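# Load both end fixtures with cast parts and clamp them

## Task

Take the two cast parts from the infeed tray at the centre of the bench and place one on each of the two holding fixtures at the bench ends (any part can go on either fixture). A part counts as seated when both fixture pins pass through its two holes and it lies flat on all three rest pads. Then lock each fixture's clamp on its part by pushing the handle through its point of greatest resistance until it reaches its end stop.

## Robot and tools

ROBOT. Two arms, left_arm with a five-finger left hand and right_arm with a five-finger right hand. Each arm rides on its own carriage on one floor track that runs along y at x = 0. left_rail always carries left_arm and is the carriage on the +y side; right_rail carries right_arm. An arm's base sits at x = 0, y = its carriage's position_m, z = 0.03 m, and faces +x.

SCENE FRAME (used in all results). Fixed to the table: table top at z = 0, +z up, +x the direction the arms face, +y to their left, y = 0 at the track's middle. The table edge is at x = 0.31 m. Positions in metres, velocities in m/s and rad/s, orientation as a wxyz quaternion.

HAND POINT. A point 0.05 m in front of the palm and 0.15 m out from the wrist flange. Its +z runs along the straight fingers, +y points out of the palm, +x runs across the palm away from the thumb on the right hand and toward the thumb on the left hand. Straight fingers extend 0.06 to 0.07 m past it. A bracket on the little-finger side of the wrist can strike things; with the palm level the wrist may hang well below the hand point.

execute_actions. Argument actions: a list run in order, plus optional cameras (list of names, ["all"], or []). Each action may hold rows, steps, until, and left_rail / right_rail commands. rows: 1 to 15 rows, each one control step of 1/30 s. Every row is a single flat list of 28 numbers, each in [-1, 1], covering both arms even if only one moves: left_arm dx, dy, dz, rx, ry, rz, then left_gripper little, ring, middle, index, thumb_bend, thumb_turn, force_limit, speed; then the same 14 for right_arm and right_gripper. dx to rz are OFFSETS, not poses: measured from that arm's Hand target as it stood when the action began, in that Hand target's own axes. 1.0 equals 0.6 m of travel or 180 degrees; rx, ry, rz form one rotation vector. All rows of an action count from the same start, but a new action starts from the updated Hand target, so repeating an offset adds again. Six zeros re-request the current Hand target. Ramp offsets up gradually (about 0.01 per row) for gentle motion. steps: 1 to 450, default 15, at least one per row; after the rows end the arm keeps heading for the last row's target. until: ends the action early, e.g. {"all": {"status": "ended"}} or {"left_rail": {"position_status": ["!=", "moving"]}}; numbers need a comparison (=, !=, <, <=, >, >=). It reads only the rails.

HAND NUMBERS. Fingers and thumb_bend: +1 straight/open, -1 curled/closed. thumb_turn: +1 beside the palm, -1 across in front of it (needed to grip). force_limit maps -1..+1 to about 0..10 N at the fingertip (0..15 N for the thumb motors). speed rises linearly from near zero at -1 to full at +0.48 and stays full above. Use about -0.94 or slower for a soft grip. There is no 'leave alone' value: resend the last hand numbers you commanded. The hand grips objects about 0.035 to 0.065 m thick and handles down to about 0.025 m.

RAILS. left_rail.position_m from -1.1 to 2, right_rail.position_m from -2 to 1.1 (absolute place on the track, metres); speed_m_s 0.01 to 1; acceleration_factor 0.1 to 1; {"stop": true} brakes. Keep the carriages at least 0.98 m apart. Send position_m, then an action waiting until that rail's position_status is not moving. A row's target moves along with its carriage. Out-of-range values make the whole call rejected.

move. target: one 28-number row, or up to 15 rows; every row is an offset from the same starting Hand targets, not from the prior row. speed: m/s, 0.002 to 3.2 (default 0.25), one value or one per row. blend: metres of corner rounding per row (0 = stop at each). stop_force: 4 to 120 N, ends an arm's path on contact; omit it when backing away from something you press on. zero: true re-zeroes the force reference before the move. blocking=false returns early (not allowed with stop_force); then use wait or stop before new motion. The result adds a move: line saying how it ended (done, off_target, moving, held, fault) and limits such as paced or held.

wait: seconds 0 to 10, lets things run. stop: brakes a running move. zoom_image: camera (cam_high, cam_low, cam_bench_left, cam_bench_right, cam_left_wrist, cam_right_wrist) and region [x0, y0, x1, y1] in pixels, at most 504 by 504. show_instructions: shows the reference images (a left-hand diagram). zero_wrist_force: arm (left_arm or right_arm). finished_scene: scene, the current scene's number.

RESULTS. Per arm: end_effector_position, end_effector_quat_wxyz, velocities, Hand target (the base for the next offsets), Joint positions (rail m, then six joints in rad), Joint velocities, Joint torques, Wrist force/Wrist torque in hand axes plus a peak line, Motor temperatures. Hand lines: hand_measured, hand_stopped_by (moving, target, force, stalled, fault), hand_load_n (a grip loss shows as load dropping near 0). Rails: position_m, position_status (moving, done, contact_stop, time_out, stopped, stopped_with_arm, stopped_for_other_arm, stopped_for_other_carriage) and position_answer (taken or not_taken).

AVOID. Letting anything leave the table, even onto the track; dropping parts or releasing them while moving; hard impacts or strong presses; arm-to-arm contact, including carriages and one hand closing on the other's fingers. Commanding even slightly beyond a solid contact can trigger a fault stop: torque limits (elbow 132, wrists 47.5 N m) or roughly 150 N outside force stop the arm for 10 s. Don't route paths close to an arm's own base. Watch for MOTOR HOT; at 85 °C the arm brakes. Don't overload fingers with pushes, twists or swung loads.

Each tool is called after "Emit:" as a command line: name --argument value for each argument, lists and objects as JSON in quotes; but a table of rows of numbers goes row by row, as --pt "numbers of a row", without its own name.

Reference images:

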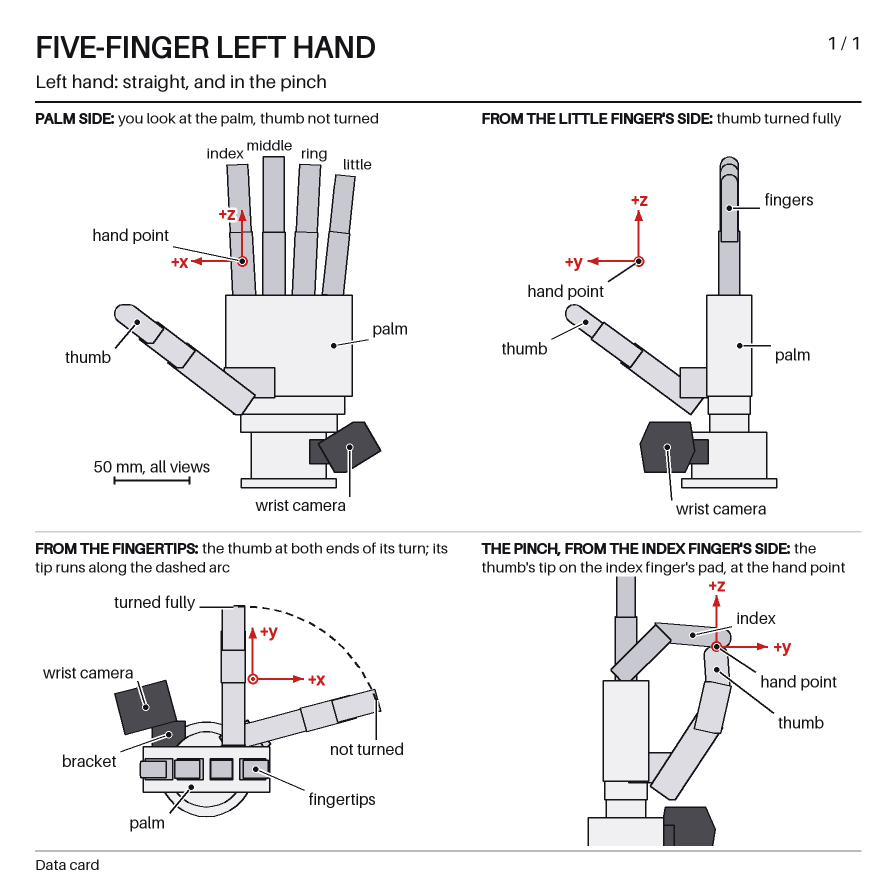

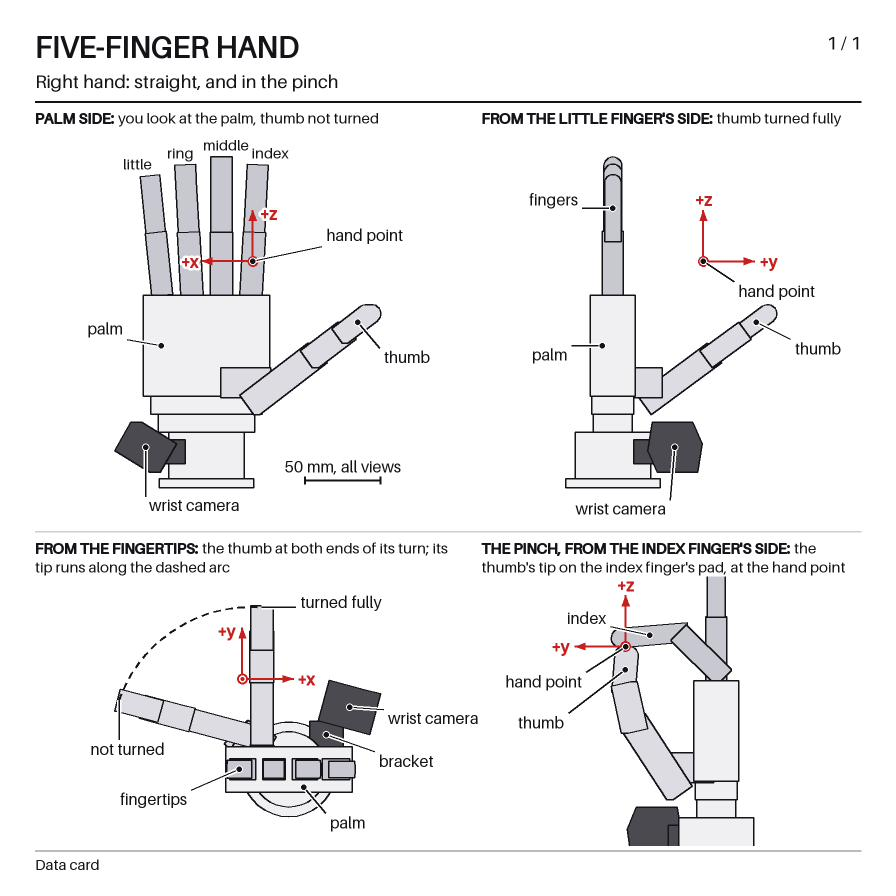

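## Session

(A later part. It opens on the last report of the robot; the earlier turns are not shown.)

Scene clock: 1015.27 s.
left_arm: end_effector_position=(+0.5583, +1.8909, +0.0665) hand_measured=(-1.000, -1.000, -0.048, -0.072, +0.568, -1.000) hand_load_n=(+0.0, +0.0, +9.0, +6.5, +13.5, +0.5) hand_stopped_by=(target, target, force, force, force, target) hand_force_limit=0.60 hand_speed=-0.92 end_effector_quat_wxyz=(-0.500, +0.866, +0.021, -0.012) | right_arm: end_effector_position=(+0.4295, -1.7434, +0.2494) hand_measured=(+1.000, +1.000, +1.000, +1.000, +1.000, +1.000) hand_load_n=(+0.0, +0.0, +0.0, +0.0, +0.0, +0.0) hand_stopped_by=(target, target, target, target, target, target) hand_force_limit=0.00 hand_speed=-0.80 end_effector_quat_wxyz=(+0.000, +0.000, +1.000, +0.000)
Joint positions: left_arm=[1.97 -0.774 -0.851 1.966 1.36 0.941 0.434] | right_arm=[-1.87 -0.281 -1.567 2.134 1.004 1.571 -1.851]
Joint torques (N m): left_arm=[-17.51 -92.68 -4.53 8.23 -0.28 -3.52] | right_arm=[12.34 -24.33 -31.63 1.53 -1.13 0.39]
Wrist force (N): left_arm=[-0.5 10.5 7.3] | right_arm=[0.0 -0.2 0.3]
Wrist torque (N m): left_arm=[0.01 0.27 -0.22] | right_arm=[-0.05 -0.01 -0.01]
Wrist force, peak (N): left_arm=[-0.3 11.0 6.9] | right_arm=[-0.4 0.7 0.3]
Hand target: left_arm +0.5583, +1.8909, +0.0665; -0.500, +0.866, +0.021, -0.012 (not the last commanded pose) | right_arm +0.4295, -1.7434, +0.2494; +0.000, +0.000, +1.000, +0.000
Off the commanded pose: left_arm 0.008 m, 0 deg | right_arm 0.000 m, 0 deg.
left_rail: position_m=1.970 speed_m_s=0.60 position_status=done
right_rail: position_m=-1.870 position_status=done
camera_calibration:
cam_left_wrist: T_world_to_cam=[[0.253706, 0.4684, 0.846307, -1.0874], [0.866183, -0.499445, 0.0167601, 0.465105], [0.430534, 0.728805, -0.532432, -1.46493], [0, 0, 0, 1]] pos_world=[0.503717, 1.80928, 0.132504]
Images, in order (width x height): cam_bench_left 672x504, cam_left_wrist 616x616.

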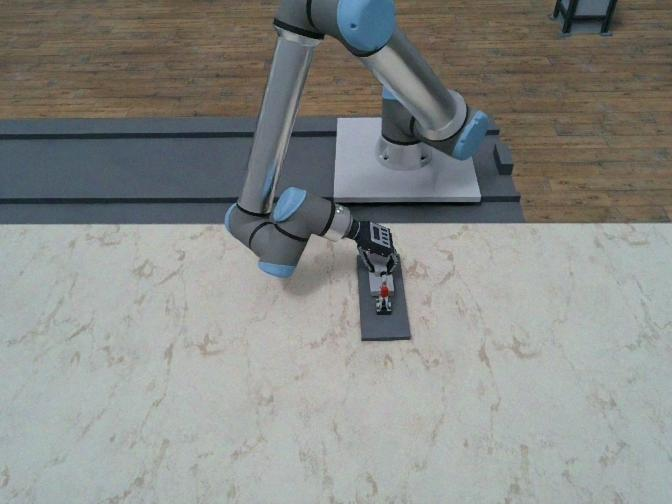

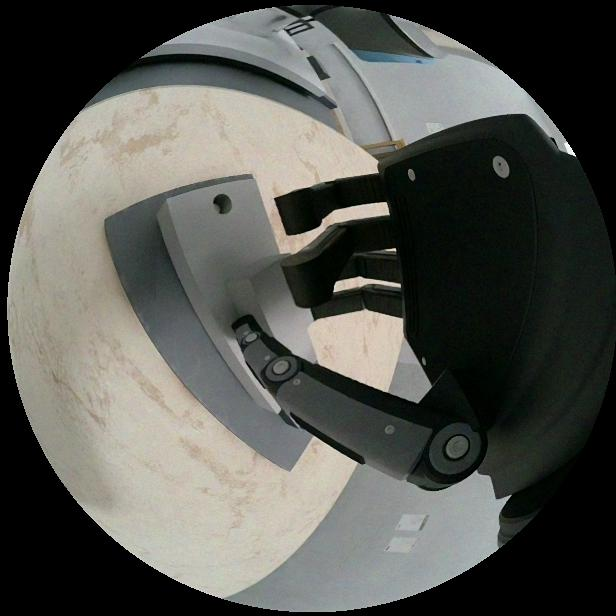

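Emit:
move --target '[0,0.0115,0.0067,0,0,0,-1,-1,-0.45,-0.45,0.05,-1,0.6,-0.92, 0,0,0,0,0,0,1,1,1,1,1,1,0,-0.8]' --speed 0.006 --stop_force 14 --cameras '["cam_left_wrist"]'

Emit:
zoom_image --camera "cam_left_wrist" --region '[130, 170, 250, 290]'

Scene clock: 1027.17 s.
left_arm: end_effector_position=(+0.5583, +1.8909, +0.0662) hand_measured=(-1.000, -1.000, -0.048, -0.072, +0.568, -1.000) hand_load_n=(+0.0, +0.0, +8.5, +6.5, +12.5, +1.0) hand_stopped_by=(target, target, force, force, force, target) hand_force_limit=0.60 hand_speed=-0.92 end_effector_quat_wxyz=(-0.500, +0.866, +0.021, -0.012) | right_arm: end_effector_position=(+0.4295, -1.7434, +0.2494) hand_measured=(+1.000, +1.000, +1.000, +1.000, +1.000, +1.000) hand_load_n=(+0.0, +0.0, +0.0, +0.0, +0.0, +0.5) hand_stopped_by=(target, target, target, target, target, target) hand_force_limit=0.00 hand_speed=-0.80 end_effector_quat_wxyz=(+0.000, +0.000, +1.000, +0.000)
Joint positions: left_arm=[1.97 -0.774 -0.85 1.966 1.359 0.941 0.434] | right_arm=[-1.87 -0.281 -1.567 2.134 1.004 1.571 -1.851]
Joint torques (N m): left_arm=[-17.78 -87.9 -9.57 6.51 -0.25 -3.39] | right_arm=[12.57 -24.22 -32.05 1.55 -1.15 0.71]
Wrist force (N): left_arm=[1.6 1.6 1.4] | right_arm=[-0.2 0.1 0.3]
Wrist torque (N m): left_arm=[-0.13 0.22 -0.11] | right_arm=[-0.01 0.02 0.00]
Wrist force, peak (N): left_arm=[-0.2 10.9 7.0] | right_arm=[-0.5 0.5 0.5]
Hand target: left_arm +0.5583, +1.8909, +0.0662; -0.500, +0.866, +0.021, -0.012 (not the last commanded pose) | right_arm +0.4295, -1.7434, +0.2494; +0.000, +0.000, +1.000, +0.000
Off the commanded pose: left_arm 0.008 m, 0 deg | right_arm 0.000 m, 0 deg.
left_rail: position_m=1.970 speed_m_s=0.60 position_status=done
right_rail: position_m=-1.870 position_status=done
move: contact (left_arm)
camera_calibration:
cam_left_wrist: T_world_to_cam=[[0.253779, 0.468358, 0.846308, -1.08708], [0.866162, -0.499485, 0.0166894, 0.465289], [0.430535, 0.728804, -0.532432, -1.46505], [0, 0, 0, 1]] pos_world=[0.503617, 1.80928, 0.132204]
Images, in order (width x height): cam_left_wrist 616x616.

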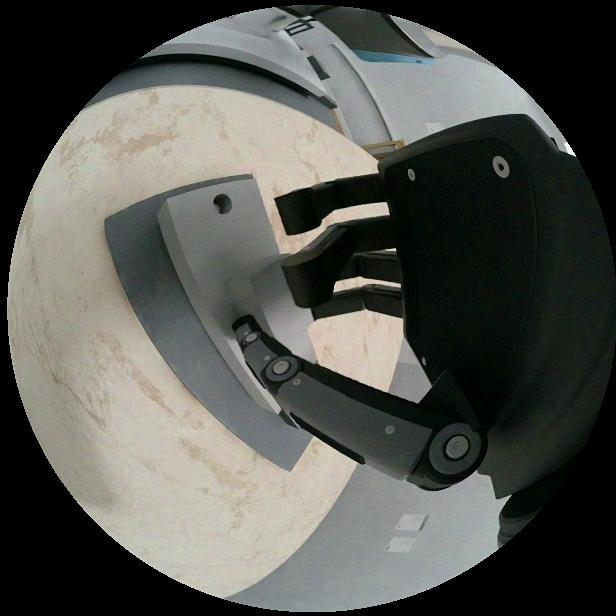

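Scaled by 4.200 from the camera's 616x616 image, which has a finer 880x880 frame.

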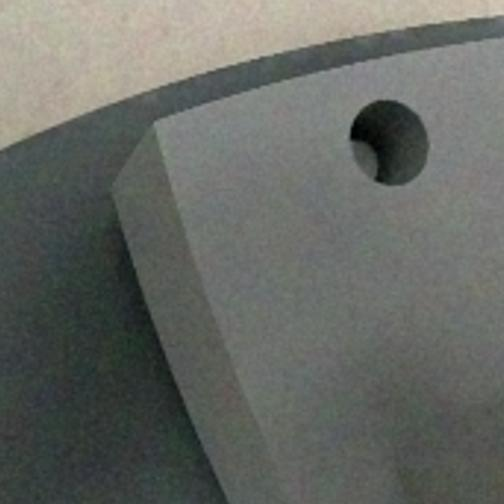

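Emit:
execute_actions --actions '[{"rows":[[0,0,0,0,0,0,-1,-1,0.15,0.15,0.65,-1,0.6,-0.8,0,0,0,0,0,0,1,1,1,1,1,1,0,-0.8]],"steps":60}]'

Emit:
move --target '[0,-0.0866,-0.05,0,0,0,-1,-1,0.15,0.15,0.65,-1,0.6,-0.8, 0,0,0,0,0,0,1,1,1,1,1,1,0,-0.8]' --speed 0.05 --cameras '["cam_left_wrist","cam_bench_left","cam_high"]'

Emit:
zoom_image --camera "cam_bench_left" --region '[350, 242, 420, 312]'

Emit:
zoom_image --camera "cam_left_wrist" --region '[80, 180, 300, 400]'

Scene clock: 1085.20 s.
left_arm: end_effector_position=(+0.5583, +1.8909, +0.0662) hand_measured=(-1.000, -1.000, +0.150, +0.150, +0.650, -1.000) hand_load_n=(+0.0, +0.0, +0.0, -0.5, +0.0, +0.0) hand_stopped_by=(target, target, target, target, target, target) hand_force_limit=0.60 hand_speed=-0.80 end_effector_quat_wxyz=(-0.500, +0.866, +0.021, -0.012) | right_arm: end_effector_position=(+0.4295, -1.7434, +0.2494) hand_measured=(+1.000, +1.000, +1.000, +1.000, +1.000, +1.000) hand_load_n=(+0.0, +0.0, +0.0, +0.0, +0.0, +0.0) hand_stopped_by=(target, target, target, target, target, target) hand_force_limit=0.00 hand_speed=-0.80 end_effector_quat_wxyz=(+0.000, +0.000, +1.000, +0.000)
Joint positions: left_arm=[1.97 -0.774 -0.85 1.966 1.359 0.941 0.434] | right_arm=[-1.87 -0.281 -1.567 2.134 1.004 1.571 -1.851]
Joint torques (N m): left_arm=[-16.94 -78.75 -4.72 2.81 -0.39 -3.45] | right_arm=[11.61 -23.87 -31.57 1.59 -1.08 0.75]
Wrist force (N): left_arm=[-0.8 -0.5 -0.3] | right_arm=[-0.1 0.3 -0.1]
Wrist torque (N m): left_arm=[-0.06 0.13 -0.05] | right_arm=[0.05 0.01 0.01]
Wrist force, peak (N): left_arm=[0.4 4.1 -0.3] | right_arm=[-0.7 0.3 0.4]
Hand target: left_arm +0.5583, +1.8909, +0.0662; -0.500, +0.866, +0.021, -0.012 | right_arm +0.4295, -1.7434, +0.2494; +0.000, +0.000, +1.000, +0.000
Off the commanded pose: left_arm 0.000 m, 0 deg | right_arm 0.000 m, 0 deg.
left_rail: position_m=1.970 speed_m_s=0.60 position_status=done
right_rail: position_m=-1.870 position_status=done

Scene clock: 1086.77 s.
left_arm: end_effector_position=(+0.5582, +1.8909, +0.1261) hand_measured=(-1.000, -1.000, +0.150, +0.150, +0.650, -1.000) hand_load_n=(+0.0, +0.0, +0.0, +0.0, +0.0, +0.5) hand_stopped_by=(target, target, target, target, target, target) hand_force_limit=0.60 hand_speed=-0.80 end_effector_quat_wxyz=(-0.500, +0.866, +0.021, -0.012) | right_arm: end_effector_position=(+0.4295, -1.7434, +0.2494) hand_measured=(+1.000, +1.000, +1.000, +1.000, +1.000, +1.000) hand_load_n=(+0.0, +0.0, +0.0, +0.0, +0.0, +0.0) hand_stopped_by=(target, target, target, target, target, target) hand_force_limit=0.00 hand_speed=-0.80 end_effector_quat_wxyz=(+0.000, +0.000, +1.000, +0.000)
Joint positions: left_arm=[1.97 -0.774 -0.943 1.971 1.448 0.941 0.434] | right_arm=[-1.87 -0.281 -1.567 2.134 1.004 1.571 -1.851]
Joint torques (N m): left_arm=[-23.09 -82.63 -16.72 5.77 0.98 -3.99] | right_arm=[12.24 -24.16 -31.84 1.43 -1.21 0.58]
Wrist force (N): left_arm=[-0.5 -0.1 -0.3] | right_arm=[-0.2 0.3 0.1]
Wrist torque (N m): left_arm=[0.01 0.10 -0.06] | right_arm=[0.04 0.03 0.00]
Wrist force, peak (N): left_arm=[-0.8 -1.1 -0.8] | right_arm=[-0.2 0.9 -0.1]
Hand target: left_arm +0.5582, +1.8909, +0.1262; -0.500, +0.866, +0.021, -0.012 | right_arm +0.4295, -1.7434, +0.2494; +0.000, +0.000, +1.000, +0.000
Off the commanded pose: left_arm 0.000 m, 0 deg | right_arm 0.000 m, 0 deg.
left_rail: position_m=1.970 speed_m_s=0.60 position_status=done
right_rail: position_m=-1.870 position_status=done
move: done
camera_calibration:
cam_left_wrist: T_world_to_cam=[[0.253815, 0.468254, 0.846354, -1.13762], [0.866139, -0.499526, 0.0166196, 0.464389], [0.430559, 0.728842, -0.532361, -1.43325], [0, 0, 0, 1]] pos_world=[0.503617, 1.80928, 0.192103]
Images, in order (width x height): cam_high 672x504, cam_bench_left 672x504, cam_left_wrist 616x616.

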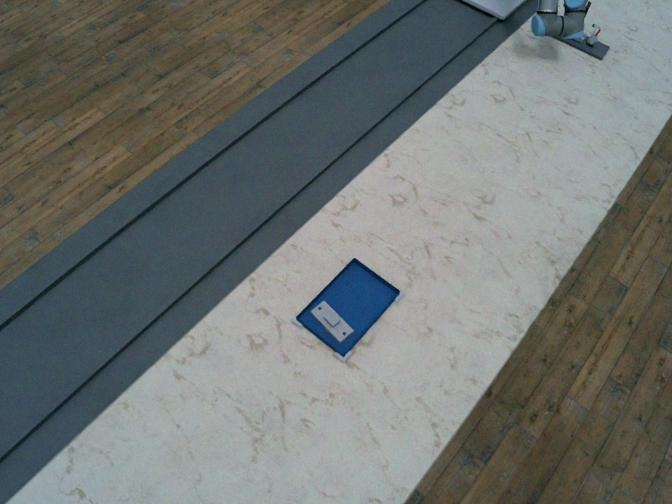

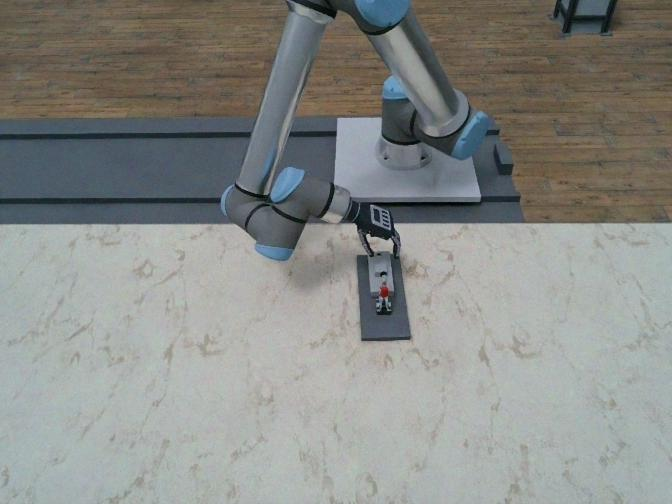

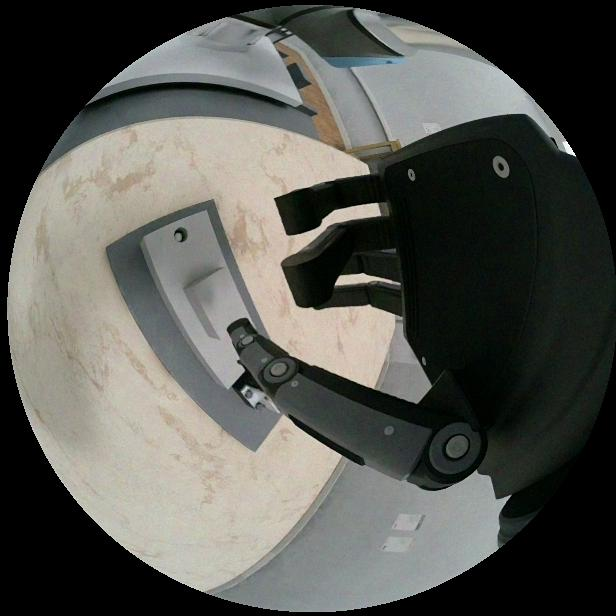

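Scaled by 7.200.

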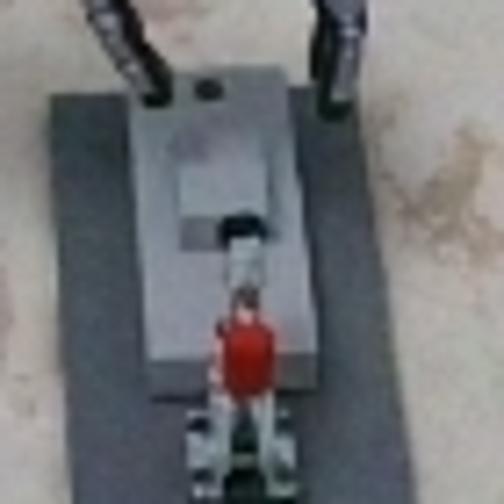

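Scaled by 2.291 from the camera's 616x616 image, which has a finer 880x880 frame.

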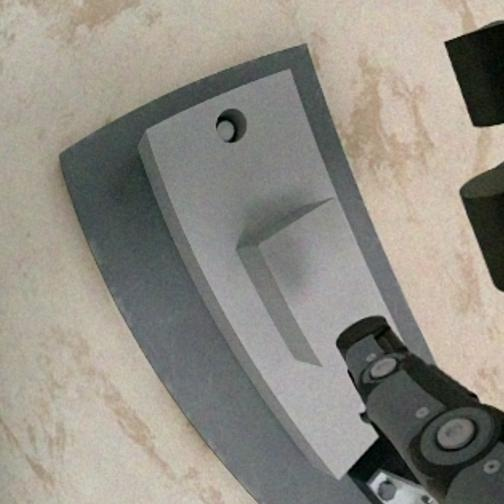

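Emit:
move --pt "-0.0081 0.0111 -0.1858 0 -0.1347 -0.0778 -1 -1 0.15 0.15 0.65 -1 0.6 -0.8 0 0 0 0 0 0 1 1 1 1 1 1 0 -0.8" --pt "0.1075 0.1806 -0.1927 0 -0.1347 -0.0778 -1 -1 0.15 0.15 0.65 -1 0.6 -0.8 0 0 0 0 0 0 1 1 1 1 1 1 0 -0.8" --speed 0.2 --cameras '["cam_left_wrist"]'

Emit:
zoom_image --camera "cam_left_wrist" --region '[230, 210, 390, 370]'

Scene clock: 1148.27 s.
left_arm: end_effector_position=(+0.6302, +1.7400, +0.0901) hand_measured=(-1.000, -1.000, +0.150, +0.150, +0.650, -1.000) hand_load_n=(+0.0, +0.0, +0.0, +0.0, +0.0, +0.5) hand_stopped_by=(target, target, target, target, target, target) hand_force_limit=0.60 hand_speed=-0.80 end_effector_quat_wxyz=(-0.482, +0.835, +0.230, -0.133) | right_arm: end_effector_position=(+0.4295, -1.7434, +0.2494) hand_measured=(+1.000, +1.000, +1.000, +1.000, +1.000, +1.000) hand_load_n=(+0.0, +0.0, +0.5, +0.0, +0.0, +0.0) hand_stopped_by=(target, target, target, target, target, target) hand_force_limit=0.00 hand_speed=-0.80 end_effector_quat_wxyz=(+0.000, +0.000, +1.000, +0.000)
Joint positions: left_arm=[1.97 -0.749 -0.676 1.504 1.773 1.325 0.145] | right_arm=[-1.87 -0.281 -1.567 2.134 1.004 1.571 -1.851]
Joint torques (N m): left_arm=[18.69 -77.3 -35.95 5.68 -2.39 3.6] | right_arm=[12.48 -25.24 -31.79 1.23 -1.13 0.58]
Wrist force (N): left_arm=[0.0 -0.2 -0.7] | right_arm=[-0.2 0.2 0.0]
Wrist torque (N m): left_arm=[0.02 -0.06 -0.12] | right_arm=[0.04 0.03 -0.01]
Wrist force, peak (N): left_arm=[0.2 1.4 -1.3] | right_arm=[-0.6 0.6 0.7]
Hand target: left_arm +0.6302, +1.7400, +0.0901; -0.482, +0.835, +0.230, -0.133 | right_arm +0.4295, -1.7434, +0.2494; +0.000, +0.000, +1.000, +0.000
Off the commanded pose: left_arm 0.000 m, 0 deg | right_arm 0.000 m, 0 deg.
left_rail: position_m=1.970 speed_m_s=0.60 position_status=done
right_rail: position_m=-1.870 position_status=done
move: done
camera_calibration:
cam_left_wrist: T_world_to_cam=[[0.00377915, 0.532622, 0.846345, -1.00916], [0.999259, -0.0344351, 0.0172088, -0.56593], [0.0383098, 0.845653, -0.532357, -1.32943], [0, 0, 0, 1]] pos_world=[0.620254, 1.64225, 0.156104]
Images, in order (width x height): cam_left_wrist 616x616.

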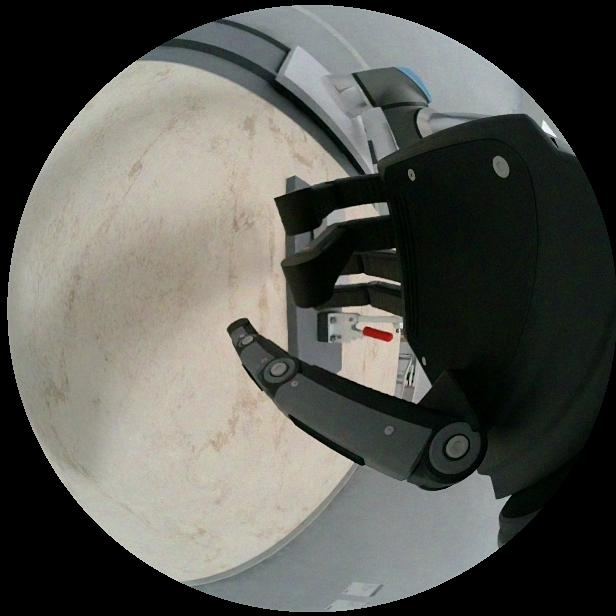

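Scaled by 3.150 from the camera's 616x616 image, which has a finer 880x880 frame.

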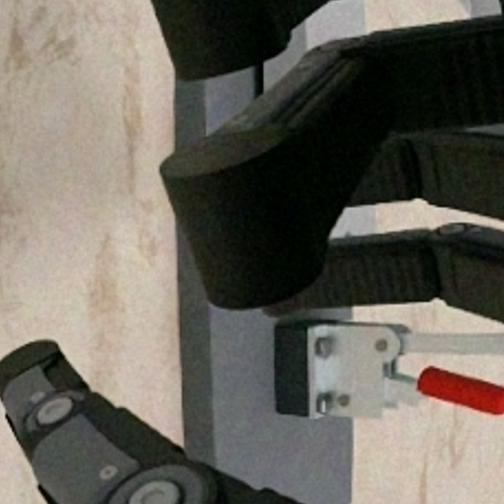

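Emit:
zoom_image --camera "cam_left_wrist" --region '[300, 290, 420, 370]'

Scaled by 4.200 from the camera's 616x616 image, which has a finer 880x880 frame.

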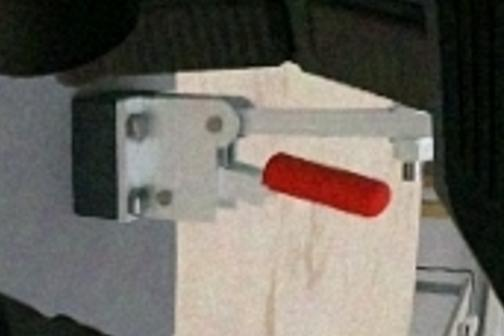

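Emit:
move --target '[0.1978,-0.0372,-0.2023,-0.3021,-0.1716,-0.2972,-1,-1,-1,-1,1,1,0,0.2, 0,0,0,0,0,0,1,1,1,1,1,1,0,-0.8]' --speed 0.2 --cameras '["cam_left_wrist","cam_bench_left"]'

Scene clock: 1309.77 s.
left_arm: end_effector_position=(+0.7803, +1.7200, +0.1701) hand_measured=(-1.000, -1.000, -1.000, -1.000, +1.000, +1.000) hand_load_n=(+0.0, +0.0, +0.0, +0.5, +0.0, +0.0) hand_stopped_by=(target, target, target, target, target, target) hand_force_limit=0.00 hand_speed=0.20 end_effector_quat_wxyz=(+0.000, +0.707, +0.707, +0.000) | right_arm: end_effector_position=(+0.4295, -1.7434, +0.2494) hand_measured=(+1.000, +1.000, +1.000, +1.000, +1.000, +1.000) hand_load_n=(+0.0, +0.0, +0.0, +0.0, -0.5, +0.0) hand_stopped_by=(target, target, target, target, target, target) hand_force_limit=0.00 hand_speed=-0.80 end_effector_quat_wxyz=(+0.000, +0.000, +1.000, +0.000)
Joint positions: left_arm=[1.97 -0.599 -0.93 1.411 1.09 1.57 -0.599] | right_arm=[-1.87 -0.281 -1.567 2.134 1.004 1.571 -1.851]
Joint torques (N m): left_arm=[0.53 -100.63 -22.95 2.11 -2.21 -3.82] | right_arm=[12.22 -24.46 -31.46 1.1 -1.39 0.78]
Wrist force (N): left_arm=[-0.2 -0.4 -0.4] | right_arm=[-0.1 0.2 0.3]
Wrist torque (N m): left_arm=[-0.03 0.02 -0.01] | right_arm=[0.00 0.00 0.00]
Wrist force, peak (N): left_arm=[-0.6 -0.1 -1.1] | right_arm=[-0.8 0.2 0.2]
Hand target: left_arm +0.7802, +1.7199, +0.1701; +0.000, +0.707, +0.707, +0.000 | right_arm +0.4295, -1.7434, +0.2494; +0.000, +0.000, +1.000, +0.000
Off the commanded pose: left_arm 0.000 m, 0 deg | right_arm 0.000 m, 0 deg.
left_rail: position_m=1.970 speed_m_s=0.60 position_status=done
right_rail: position_m=-1.870 position_status=done
move: done
camera_calibration:
cam_left_wrist: T_world_to_cam=[[-0.96062, 0.276445, 0.0280687, 0.265526], [0.255781, 0.840281, 0.47802, -1.72074], [0.108561, 0.466375, -0.8779, -0.619411], [0, 0, 0, 1]] pos_world=[0.762447, 1.66138, 0.271315]
Images, in order (width x height): cam_bench_left 672x504, cam_left_wrist 616x616.

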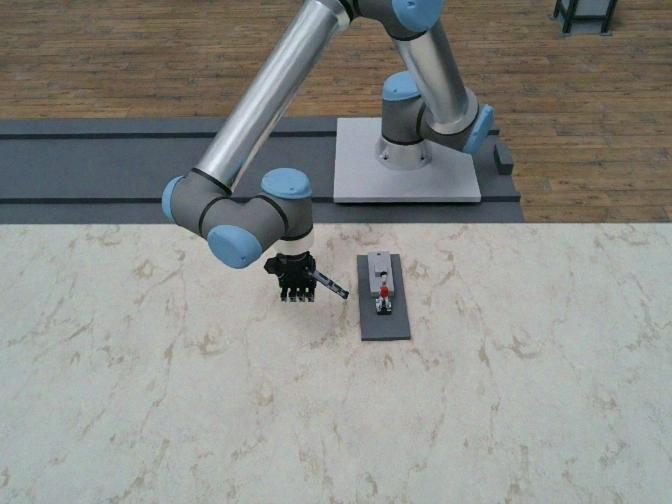

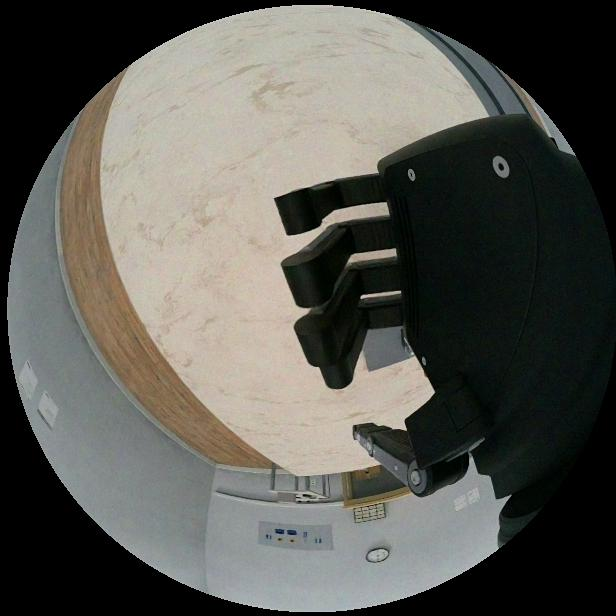

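Emit:
move --target '[0,0,0.1833,0,0,0,-1,-1,-1,-1,1,1,0,0.2, 0,0,0,0,0,0,1,1,1,1,1,1,0,-0.8]' --speed 0.15 --cameras '["cam_left_wrist","cam_bench_left"]'

Emit:
move --target '[0,0,0.125,0,0,0,-1,-1,-1,-1,1,1,0,0.2, 0,0,0,0,0,0,1,1,1,1,1,1,0,-0.8]' --speed 0.015 --stop_force 5 --cameras '["cam_left_wrist","cam_bench_left"]'

Scene clock: 1322.07 s.
left_arm: end_effector_position=(+0.7802, +1.7199, +0.0602) hand_measured=(-1.000, -1.000, -1.000, -1.000, +1.000, +1.000) hand_load_n=(+0.0, +0.0, +0.0, +0.0, -0.5, +0.0) hand_stopped_by=(target, target, target, target, target, target) hand_force_limit=0.00 hand_speed=0.20 end_effector_quat_wxyz=(+0.000, +0.707, +0.707, +0.000) | right_arm: end_effector_position=(+0.4295, -1.7434, +0.2494) hand_measured=(+1.000, +1.000, +1.000, +1.000, +1.000, +1.000) hand_load_n=(+0.0, +0.5, +0.0, +0.0, +0.0, +0.0) hand_stopped_by=(target, target, target, target, target, target) hand_force_limit=0.00 hand_speed=-0.80 end_effector_quat_wxyz=(+0.000, +0.000, +1.000, +0.000)
Joint positions: left_arm=[1.97 -0.599 -0.834 1.466 0.94 1.57 -0.599] | right_arm=[-1.87 -0.281 -1.567 2.134 1.004 1.571 -1.851]
Joint torques (N m): left_arm=[12.27 -75.78 -19.89 2.1 -0.55 2.04] | right_arm=[11.53 -23.45 -32.06 1.03 -1.21 0.93]
Wrist force (N): left_arm=[-0.5 -0.4 0.0] | right_arm=[-0.1 0.5 0.6]
Wrist torque (N m): left_arm=[-0.09 0.05 0.00] | right_arm=[0.04 0.00 0.01]
Wrist force, peak (N): left_arm=[-0.2 -0.2 -2.2] | right_arm=[-0.8 0.1 0.3]
Hand target: left_arm +0.7803, +1.7200, +0.0601; +0.000, +0.707, +0.707, +0.000 | right_arm +0.4295, -1.7434, +0.2494; +0.000, +0.000, +1.000, +0.000
Off the commanded pose: left_arm 0.000 m, 0 deg | right_arm 0.000 m, 0 deg.
left_rail: position_m=1.970 speed_m_s=0.60 position_status=done
right_rail: position_m=-1.870 position_status=done
move: done
camera_calibration:
cam_left_wrist: T_world_to_cam=[[-0.960606, 0.276504, 0.0279586, 0.268518], [0.255794, 0.84033, 0.477927, -1.66828], [0.108654, 0.466251, -0.877954, -0.715749], [0, 0, 0, 1]] pos_world=[0.762446, 1.66138, 0.161415]
Images, in order (width x height): cam_bench_left 672x504, cam_left_wrist 616x616.

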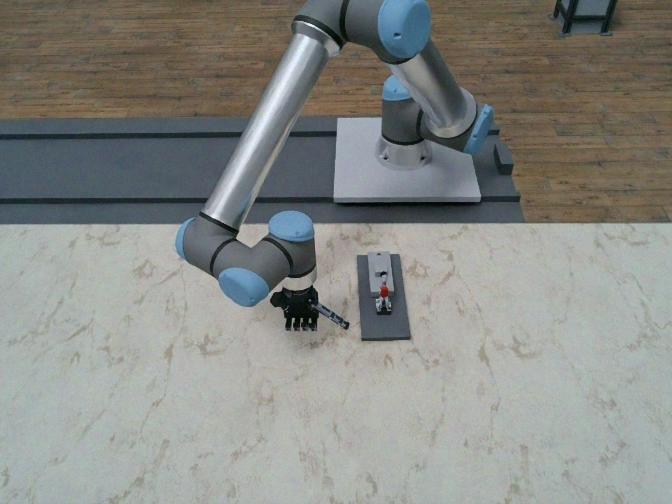

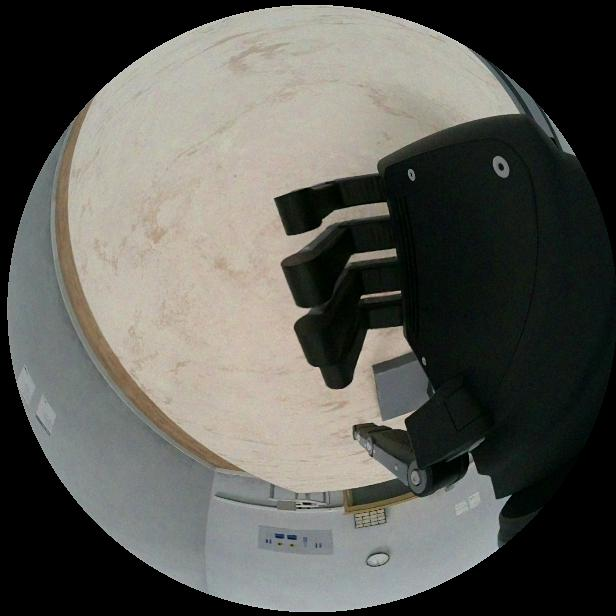

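Scene clock: 1327.27 s.
left_arm: end_effector_position=(+0.7803, +1.7201, +0.0008) hand_measured=(-1.000, -1.000, -1.000, -1.000, +1.000, +1.000) hand_load_n=(-1.0, -0.5, +0.0, -0.5, +0.0, +0.0) hand_stopped_by=(target, target, target, target, target, target) hand_force_limit=0.00 hand_speed=0.20 end_effector_quat_wxyz=(+0.000, +0.707, +0.707, +0.000) | right_arm: end_effector_position=(+0.4295, -1.7434, +0.2494) hand_measured=(+1.000, +1.000, +1.000, +1.000, +1.000, +1.000) hand_load_n=(+0.0, +0.0, +0.0, +0.0, +0.0, +0.0) hand_stopped_by=(target, target, target, target, target, target) hand_force_limit=0.00 hand_speed=-0.80 end_effector_quat_wxyz=(+0.000, +0.000, +1.000, +0.000)
Joint positions: left_arm=[1.97 -0.599 -0.774 1.481 0.865 1.57 -0.599] | right_arm=[-1.87 -0.281 -1.567 2.134 1.004 1.571 -1.851]
Joint torques (N m): left_arm=[18.08 -99.27 -33.23 5.29 -1.84 3.42] | right_arm=[12.39 -23.86 -30.98 1.11 -1.25 0.89]
Wrist force (N): left_arm=[-0.6 0.4 -7.0] | right_arm=[-0.1 -0.4 0.3]
Wrist torque (N m): left_arm=[0.18 -0.23 -0.02] | right_arm=[-0.09 0.01 -0.02]
Wrist force, peak (N): left_arm=[-0.3 -4.7 -28.1] | right_arm=[-0.6 0.1 0.8]
Hand target: left_arm +0.7803, +1.7201, +0.0008; +0.000, +0.707, +0.707, +0.000 (not the last commanded pose) | right_arm +0.4295, -1.7434, +0.2494; +0.000, +0.000, +1.000, +0.000
Off the commanded pose: left_arm 0.016 m, 0 deg | right_arm 0.000 m, 0 deg.
left_rail: position_m=1.970 speed_m_s=0.60 position_status=done
right_rail: position_m=-1.870 position_status=done
move: contact (left_arm)
camera_calibration:
cam_left_wrist: T_world_to_cam=[[-0.960617, 0.276459, 0.0280445, 0.270227], [0.255791, 0.84032, 0.477947, -1.63996], [0.108566, 0.466297, -0.877941, -0.767956], [0, 0, 0, 1]] pos_world=[0.762447, 1.66148, 0.102015]
Images, in order (width x height): cam_bench_left 672x504, cam_left_wrist 616x616.

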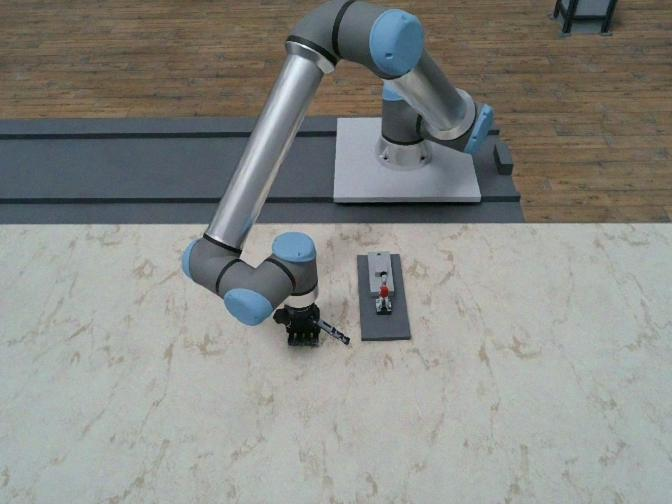

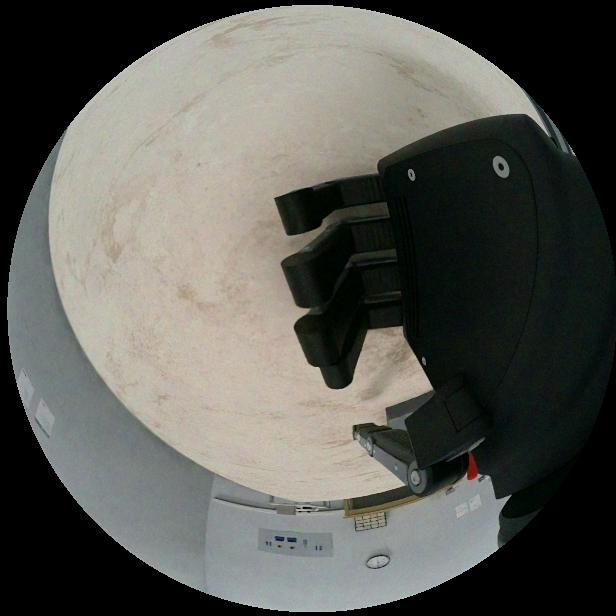

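Emit:
move --pt "0 0 -0.2667 0 0 0 -1 -1 -1 -1 1 1 0 0.2 0 0 0 0 0 0 1 1 1 1 1 1 0 -0.8" --pt "0.2983 -0.0167 -0.2667 0 0 0 -1 -1 -1 -1 1 1 0 0.2 0 0 0 0 0 0 1 1 1 1 1 1 0 -0.8" --pt "0.2983 -0.0167 -0.182 0 0 0 -1 -1 -1 -1 1 1 0 0.2 0 0 0 0 0 0 1 1 1 1 1 1 0 -0.8" --speed 0.15 --cameras '["cam_left_wrist","cam_bench_left"]'

Emit:
zoom_image --camera "cam_left_wrist" --region '[300, 270, 450, 420]'

Emit:
zoom_image --camera "cam_bench_left" --region '[340, 232, 440, 332]'

Scene clock: 1373.03 s.
left_arm: end_effector_position=(+0.7703, +1.8990, +0.1103) hand_measured=(-1.000, -1.000, -1.000, -1.000, +1.000, +1.000) hand_load_n=(+0.0, +0.0, +0.0, +0.0, +0.0, +0.0) hand_stopped_by=(target, target, target, target, target, target) hand_force_limit=0.00 hand_speed=0.20 end_effector_quat_wxyz=(+0.000, +0.707, +0.707, +0.000) | right_arm: end_effector_position=(+0.4295, -1.7434, +0.2494) hand_measured=(+1.000, +1.000, +1.000, +1.000, +1.000, +1.000) hand_load_n=(+0.0, +0.0, +0.0, +0.0, +0.0, +0.0) hand_stopped_by=(target, target, target, target, target, target) hand_force_limit=0.00 hand_speed=-0.80 end_effector_quat_wxyz=(+0.000, +0.000, +1.000, +0.000)
Joint positions: left_arm=[1.97 -0.388 -0.958 1.584 0.946 1.57 -0.388] | right_arm=[-1.87 -0.281 -1.567 2.134 1.004 1.571 -1.851]
Joint torques (N m): left_arm=[19.17 -66.34 -20 1.84 1.39 3.68] | right_arm=[12.92 -23.29 -31.77 0.93 -1.46 0.84]
Wrist force (N): left_arm=[-0.5 -0.5 -0.4] | right_arm=[-0.3 0.4 0.1]
Wrist torque (N m): left_arm=[-0.03 0.04 -0.16] | right_arm=[0.04 0.05 -0.01]
Wrist force, peak (N): left_arm=[-0.7 0.1 -7.5] | right_arm=[0.1 0.7 0.6]
Hand target: left_arm +0.7703, +1.8990, +0.1102; +0.000, +0.707, +0.707, +0.000 | right_arm +0.4295, -1.7434, +0.2494; +0.000, +0.000, +1.000, +0.000
Off the commanded pose: left_arm 0.000 m, 0 deg | right_arm 0.000 m, 0 deg.
left_rail: position_m=1.970 speed_m_s=0.60 position_status=done
right_rail: position_m=-1.870 position_status=done
move: done
camera_calibration:
cam_left_wrist: T_world_to_cam=[[-0.960606, 0.276504, 0.0279586, 0.208017], [0.255794, 0.84033, 0.477927, -1.84009], [0.108654, 0.466251, -0.877954, -0.754136], [0, 0, 0, 1]] pos_world=[0.752446, 1.84038, 0.211515]
Images, in order (width x height): cam_bench_left 672x504, cam_left_wrist 616x616.

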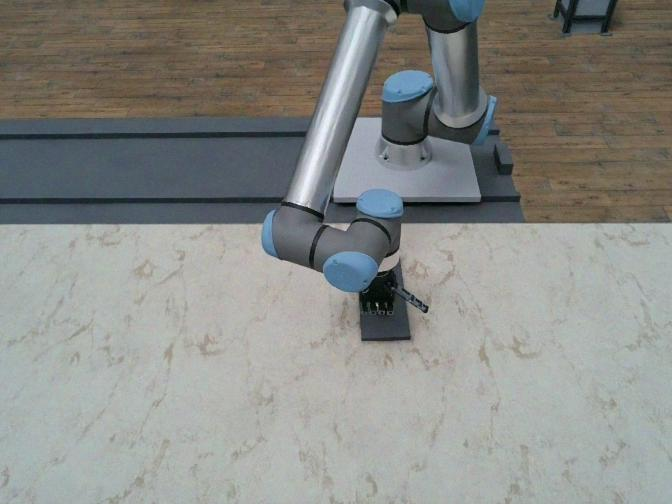

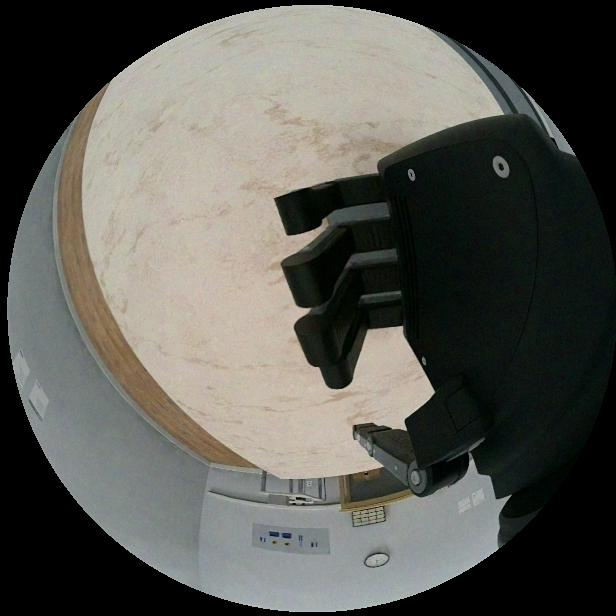

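Scaled by 3.360 from the camera's 616x616 image, which has a finer 880x880 frame.

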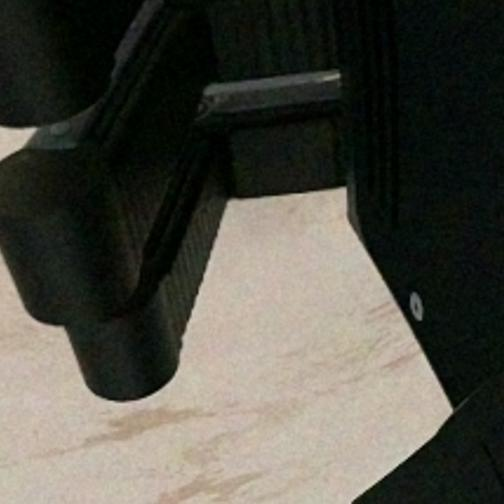

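Scaled by 5.040.

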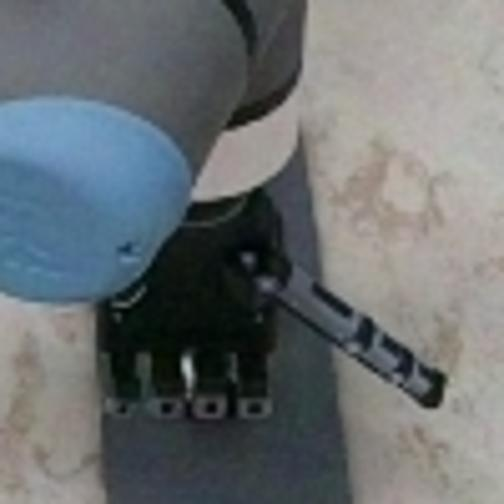

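Emit:
move --target '[0,-0.1,0,0,0,0,-1,-1,-1,-1,1,1,0,0.2, 0,0,0,0,0,0,1,1,1,1,1,1,0,-0.8]' --speed 0.025 --stop_force 8 --cameras '["cam_left_wrist","cam_bench_left"]'

Emit:
zoom_image --camera "cam_bench_left" --region '[340, 232, 440, 332]'

Scene clock: 1400.73 s.
left_arm: end_effector_position=(+0.7103, +1.8990, +0.1102) hand_measured=(-1.000, -1.000, -1.000, -1.000, +1.000, +1.000) hand_load_n=(+0.0, +0.0, +0.0, +0.0, +0.0, +0.0) hand_stopped_by=(target, target, target, target, target, target) hand_force_limit=0.00 hand_speed=0.20 end_effector_quat_wxyz=(+0.000, +0.707, +0.707, +0.000) | right_arm: end_effector_position=(+0.4295, -1.7434, +0.2494) hand_measured=(+1.000, +1.000, +1.000, +1.000, +1.000, +1.000) hand_load_n=(+0.0, +0.0, +0.0, +0.0, +0.0, +0.0) hand_stopped_by=(target, target, target, target, target, target) hand_force_limit=0.00 hand_speed=-0.80 end_effector_quat_wxyz=(+0.000, +0.000, +1.000, +0.000)
Joint positions: left_arm=[1.97 -0.424 -1.038 1.722 0.887 1.57 -0.424] | right_arm=[-1.87 -0.281 -1.567 2.134 1.004 1.571 -1.851]
Joint torques (N m): left_arm=[-21.49 -85.29 -15 2.11 0.91 -3.97] | right_arm=[12.79 -23.38 -30.67 0.95 -1.39 1.01]
Wrist force (N): left_arm=[-3.3 1.9 -5.1] | right_arm=[-0.4 -0.1 -0.1]
Wrist torque (N m): left_arm=[0.36 -0.02 -0.22] | right_arm=[-0.01 0.06 -0.03]
Wrist force, peak (N): left_arm=[-3.4 1.5 -5.4] | right_arm=[-0.7 0.3 0.5]
Hand target: left_arm +0.7103, +1.8990, +0.1102; +0.000, +0.707, +0.707, +0.000 | right_arm +0.4295, -1.7434, +0.2494; +0.000, +0.000, +1.000, +0.000
Off the commanded pose: left_arm 0.000 m, 0 deg | right_arm 0.000 m, 0 deg.
left_rail: position_m=1.970 speed_m_s=0.60 position_status=done
right_rail: position_m=-1.870 position_status=done
move: done
camera_calibration:
cam_left_wrist: T_world_to_cam=[[-0.960606, 0.276504, 0.0279586, 0.150384], [0.255794, 0.84033, 0.477927, -1.82469], [0.108654, 0.466251, -0.877954, -0.747705], [0, 0, 0, 1]] pos_world=[0.692446, 1.84038, 0.211415]
Images, in order (width x height): cam_bench_left 672x504, cam_left_wrist 616x616.

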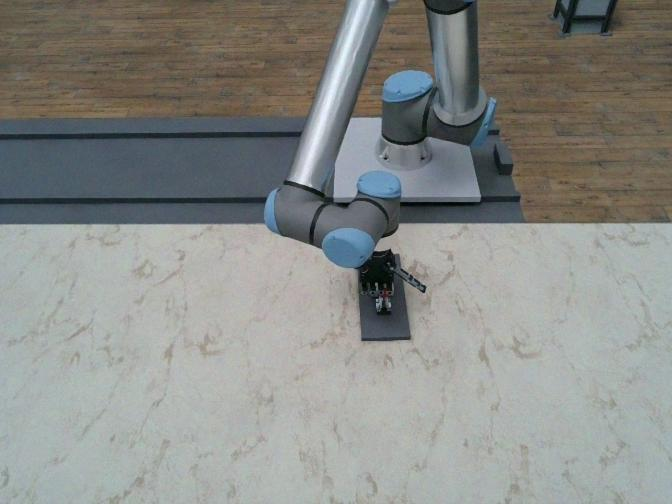

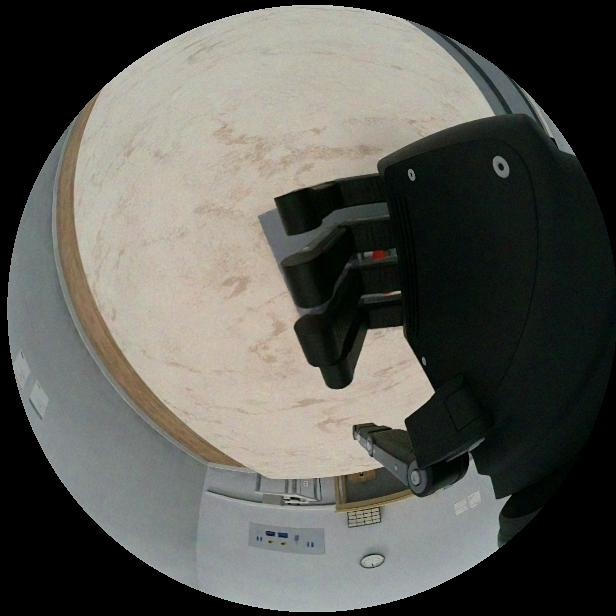

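Scaled by 5.040.

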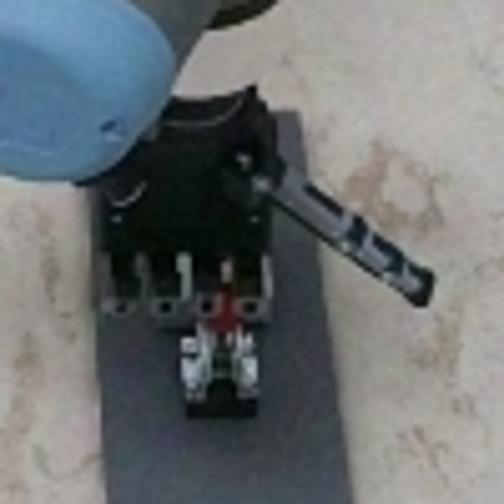

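Emit:
zoom_image --camera "cam_left_wrist" --region '[320, 200, 420, 330]'

Emit:
zoom_image --camera "cam_bench_left" --region '[360, 272, 400, 322]'

Scaled by 3.877 from the camera's 616x616 image, which has a finer 880x880 frame.

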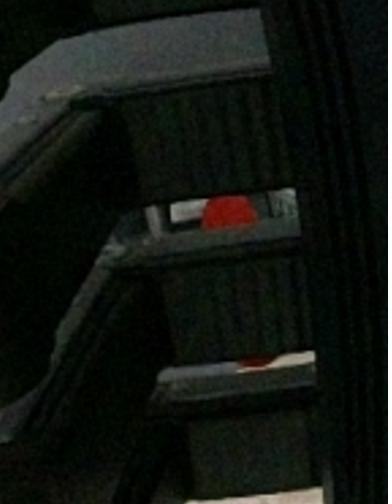

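Scaled by 10.080.

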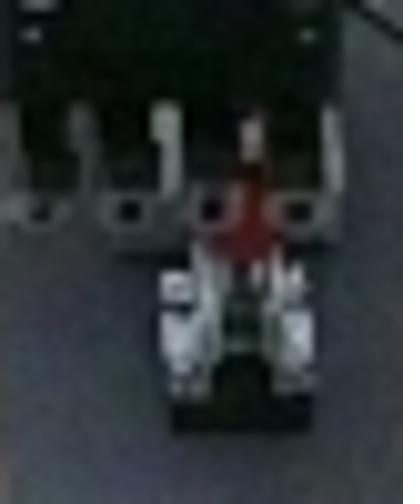

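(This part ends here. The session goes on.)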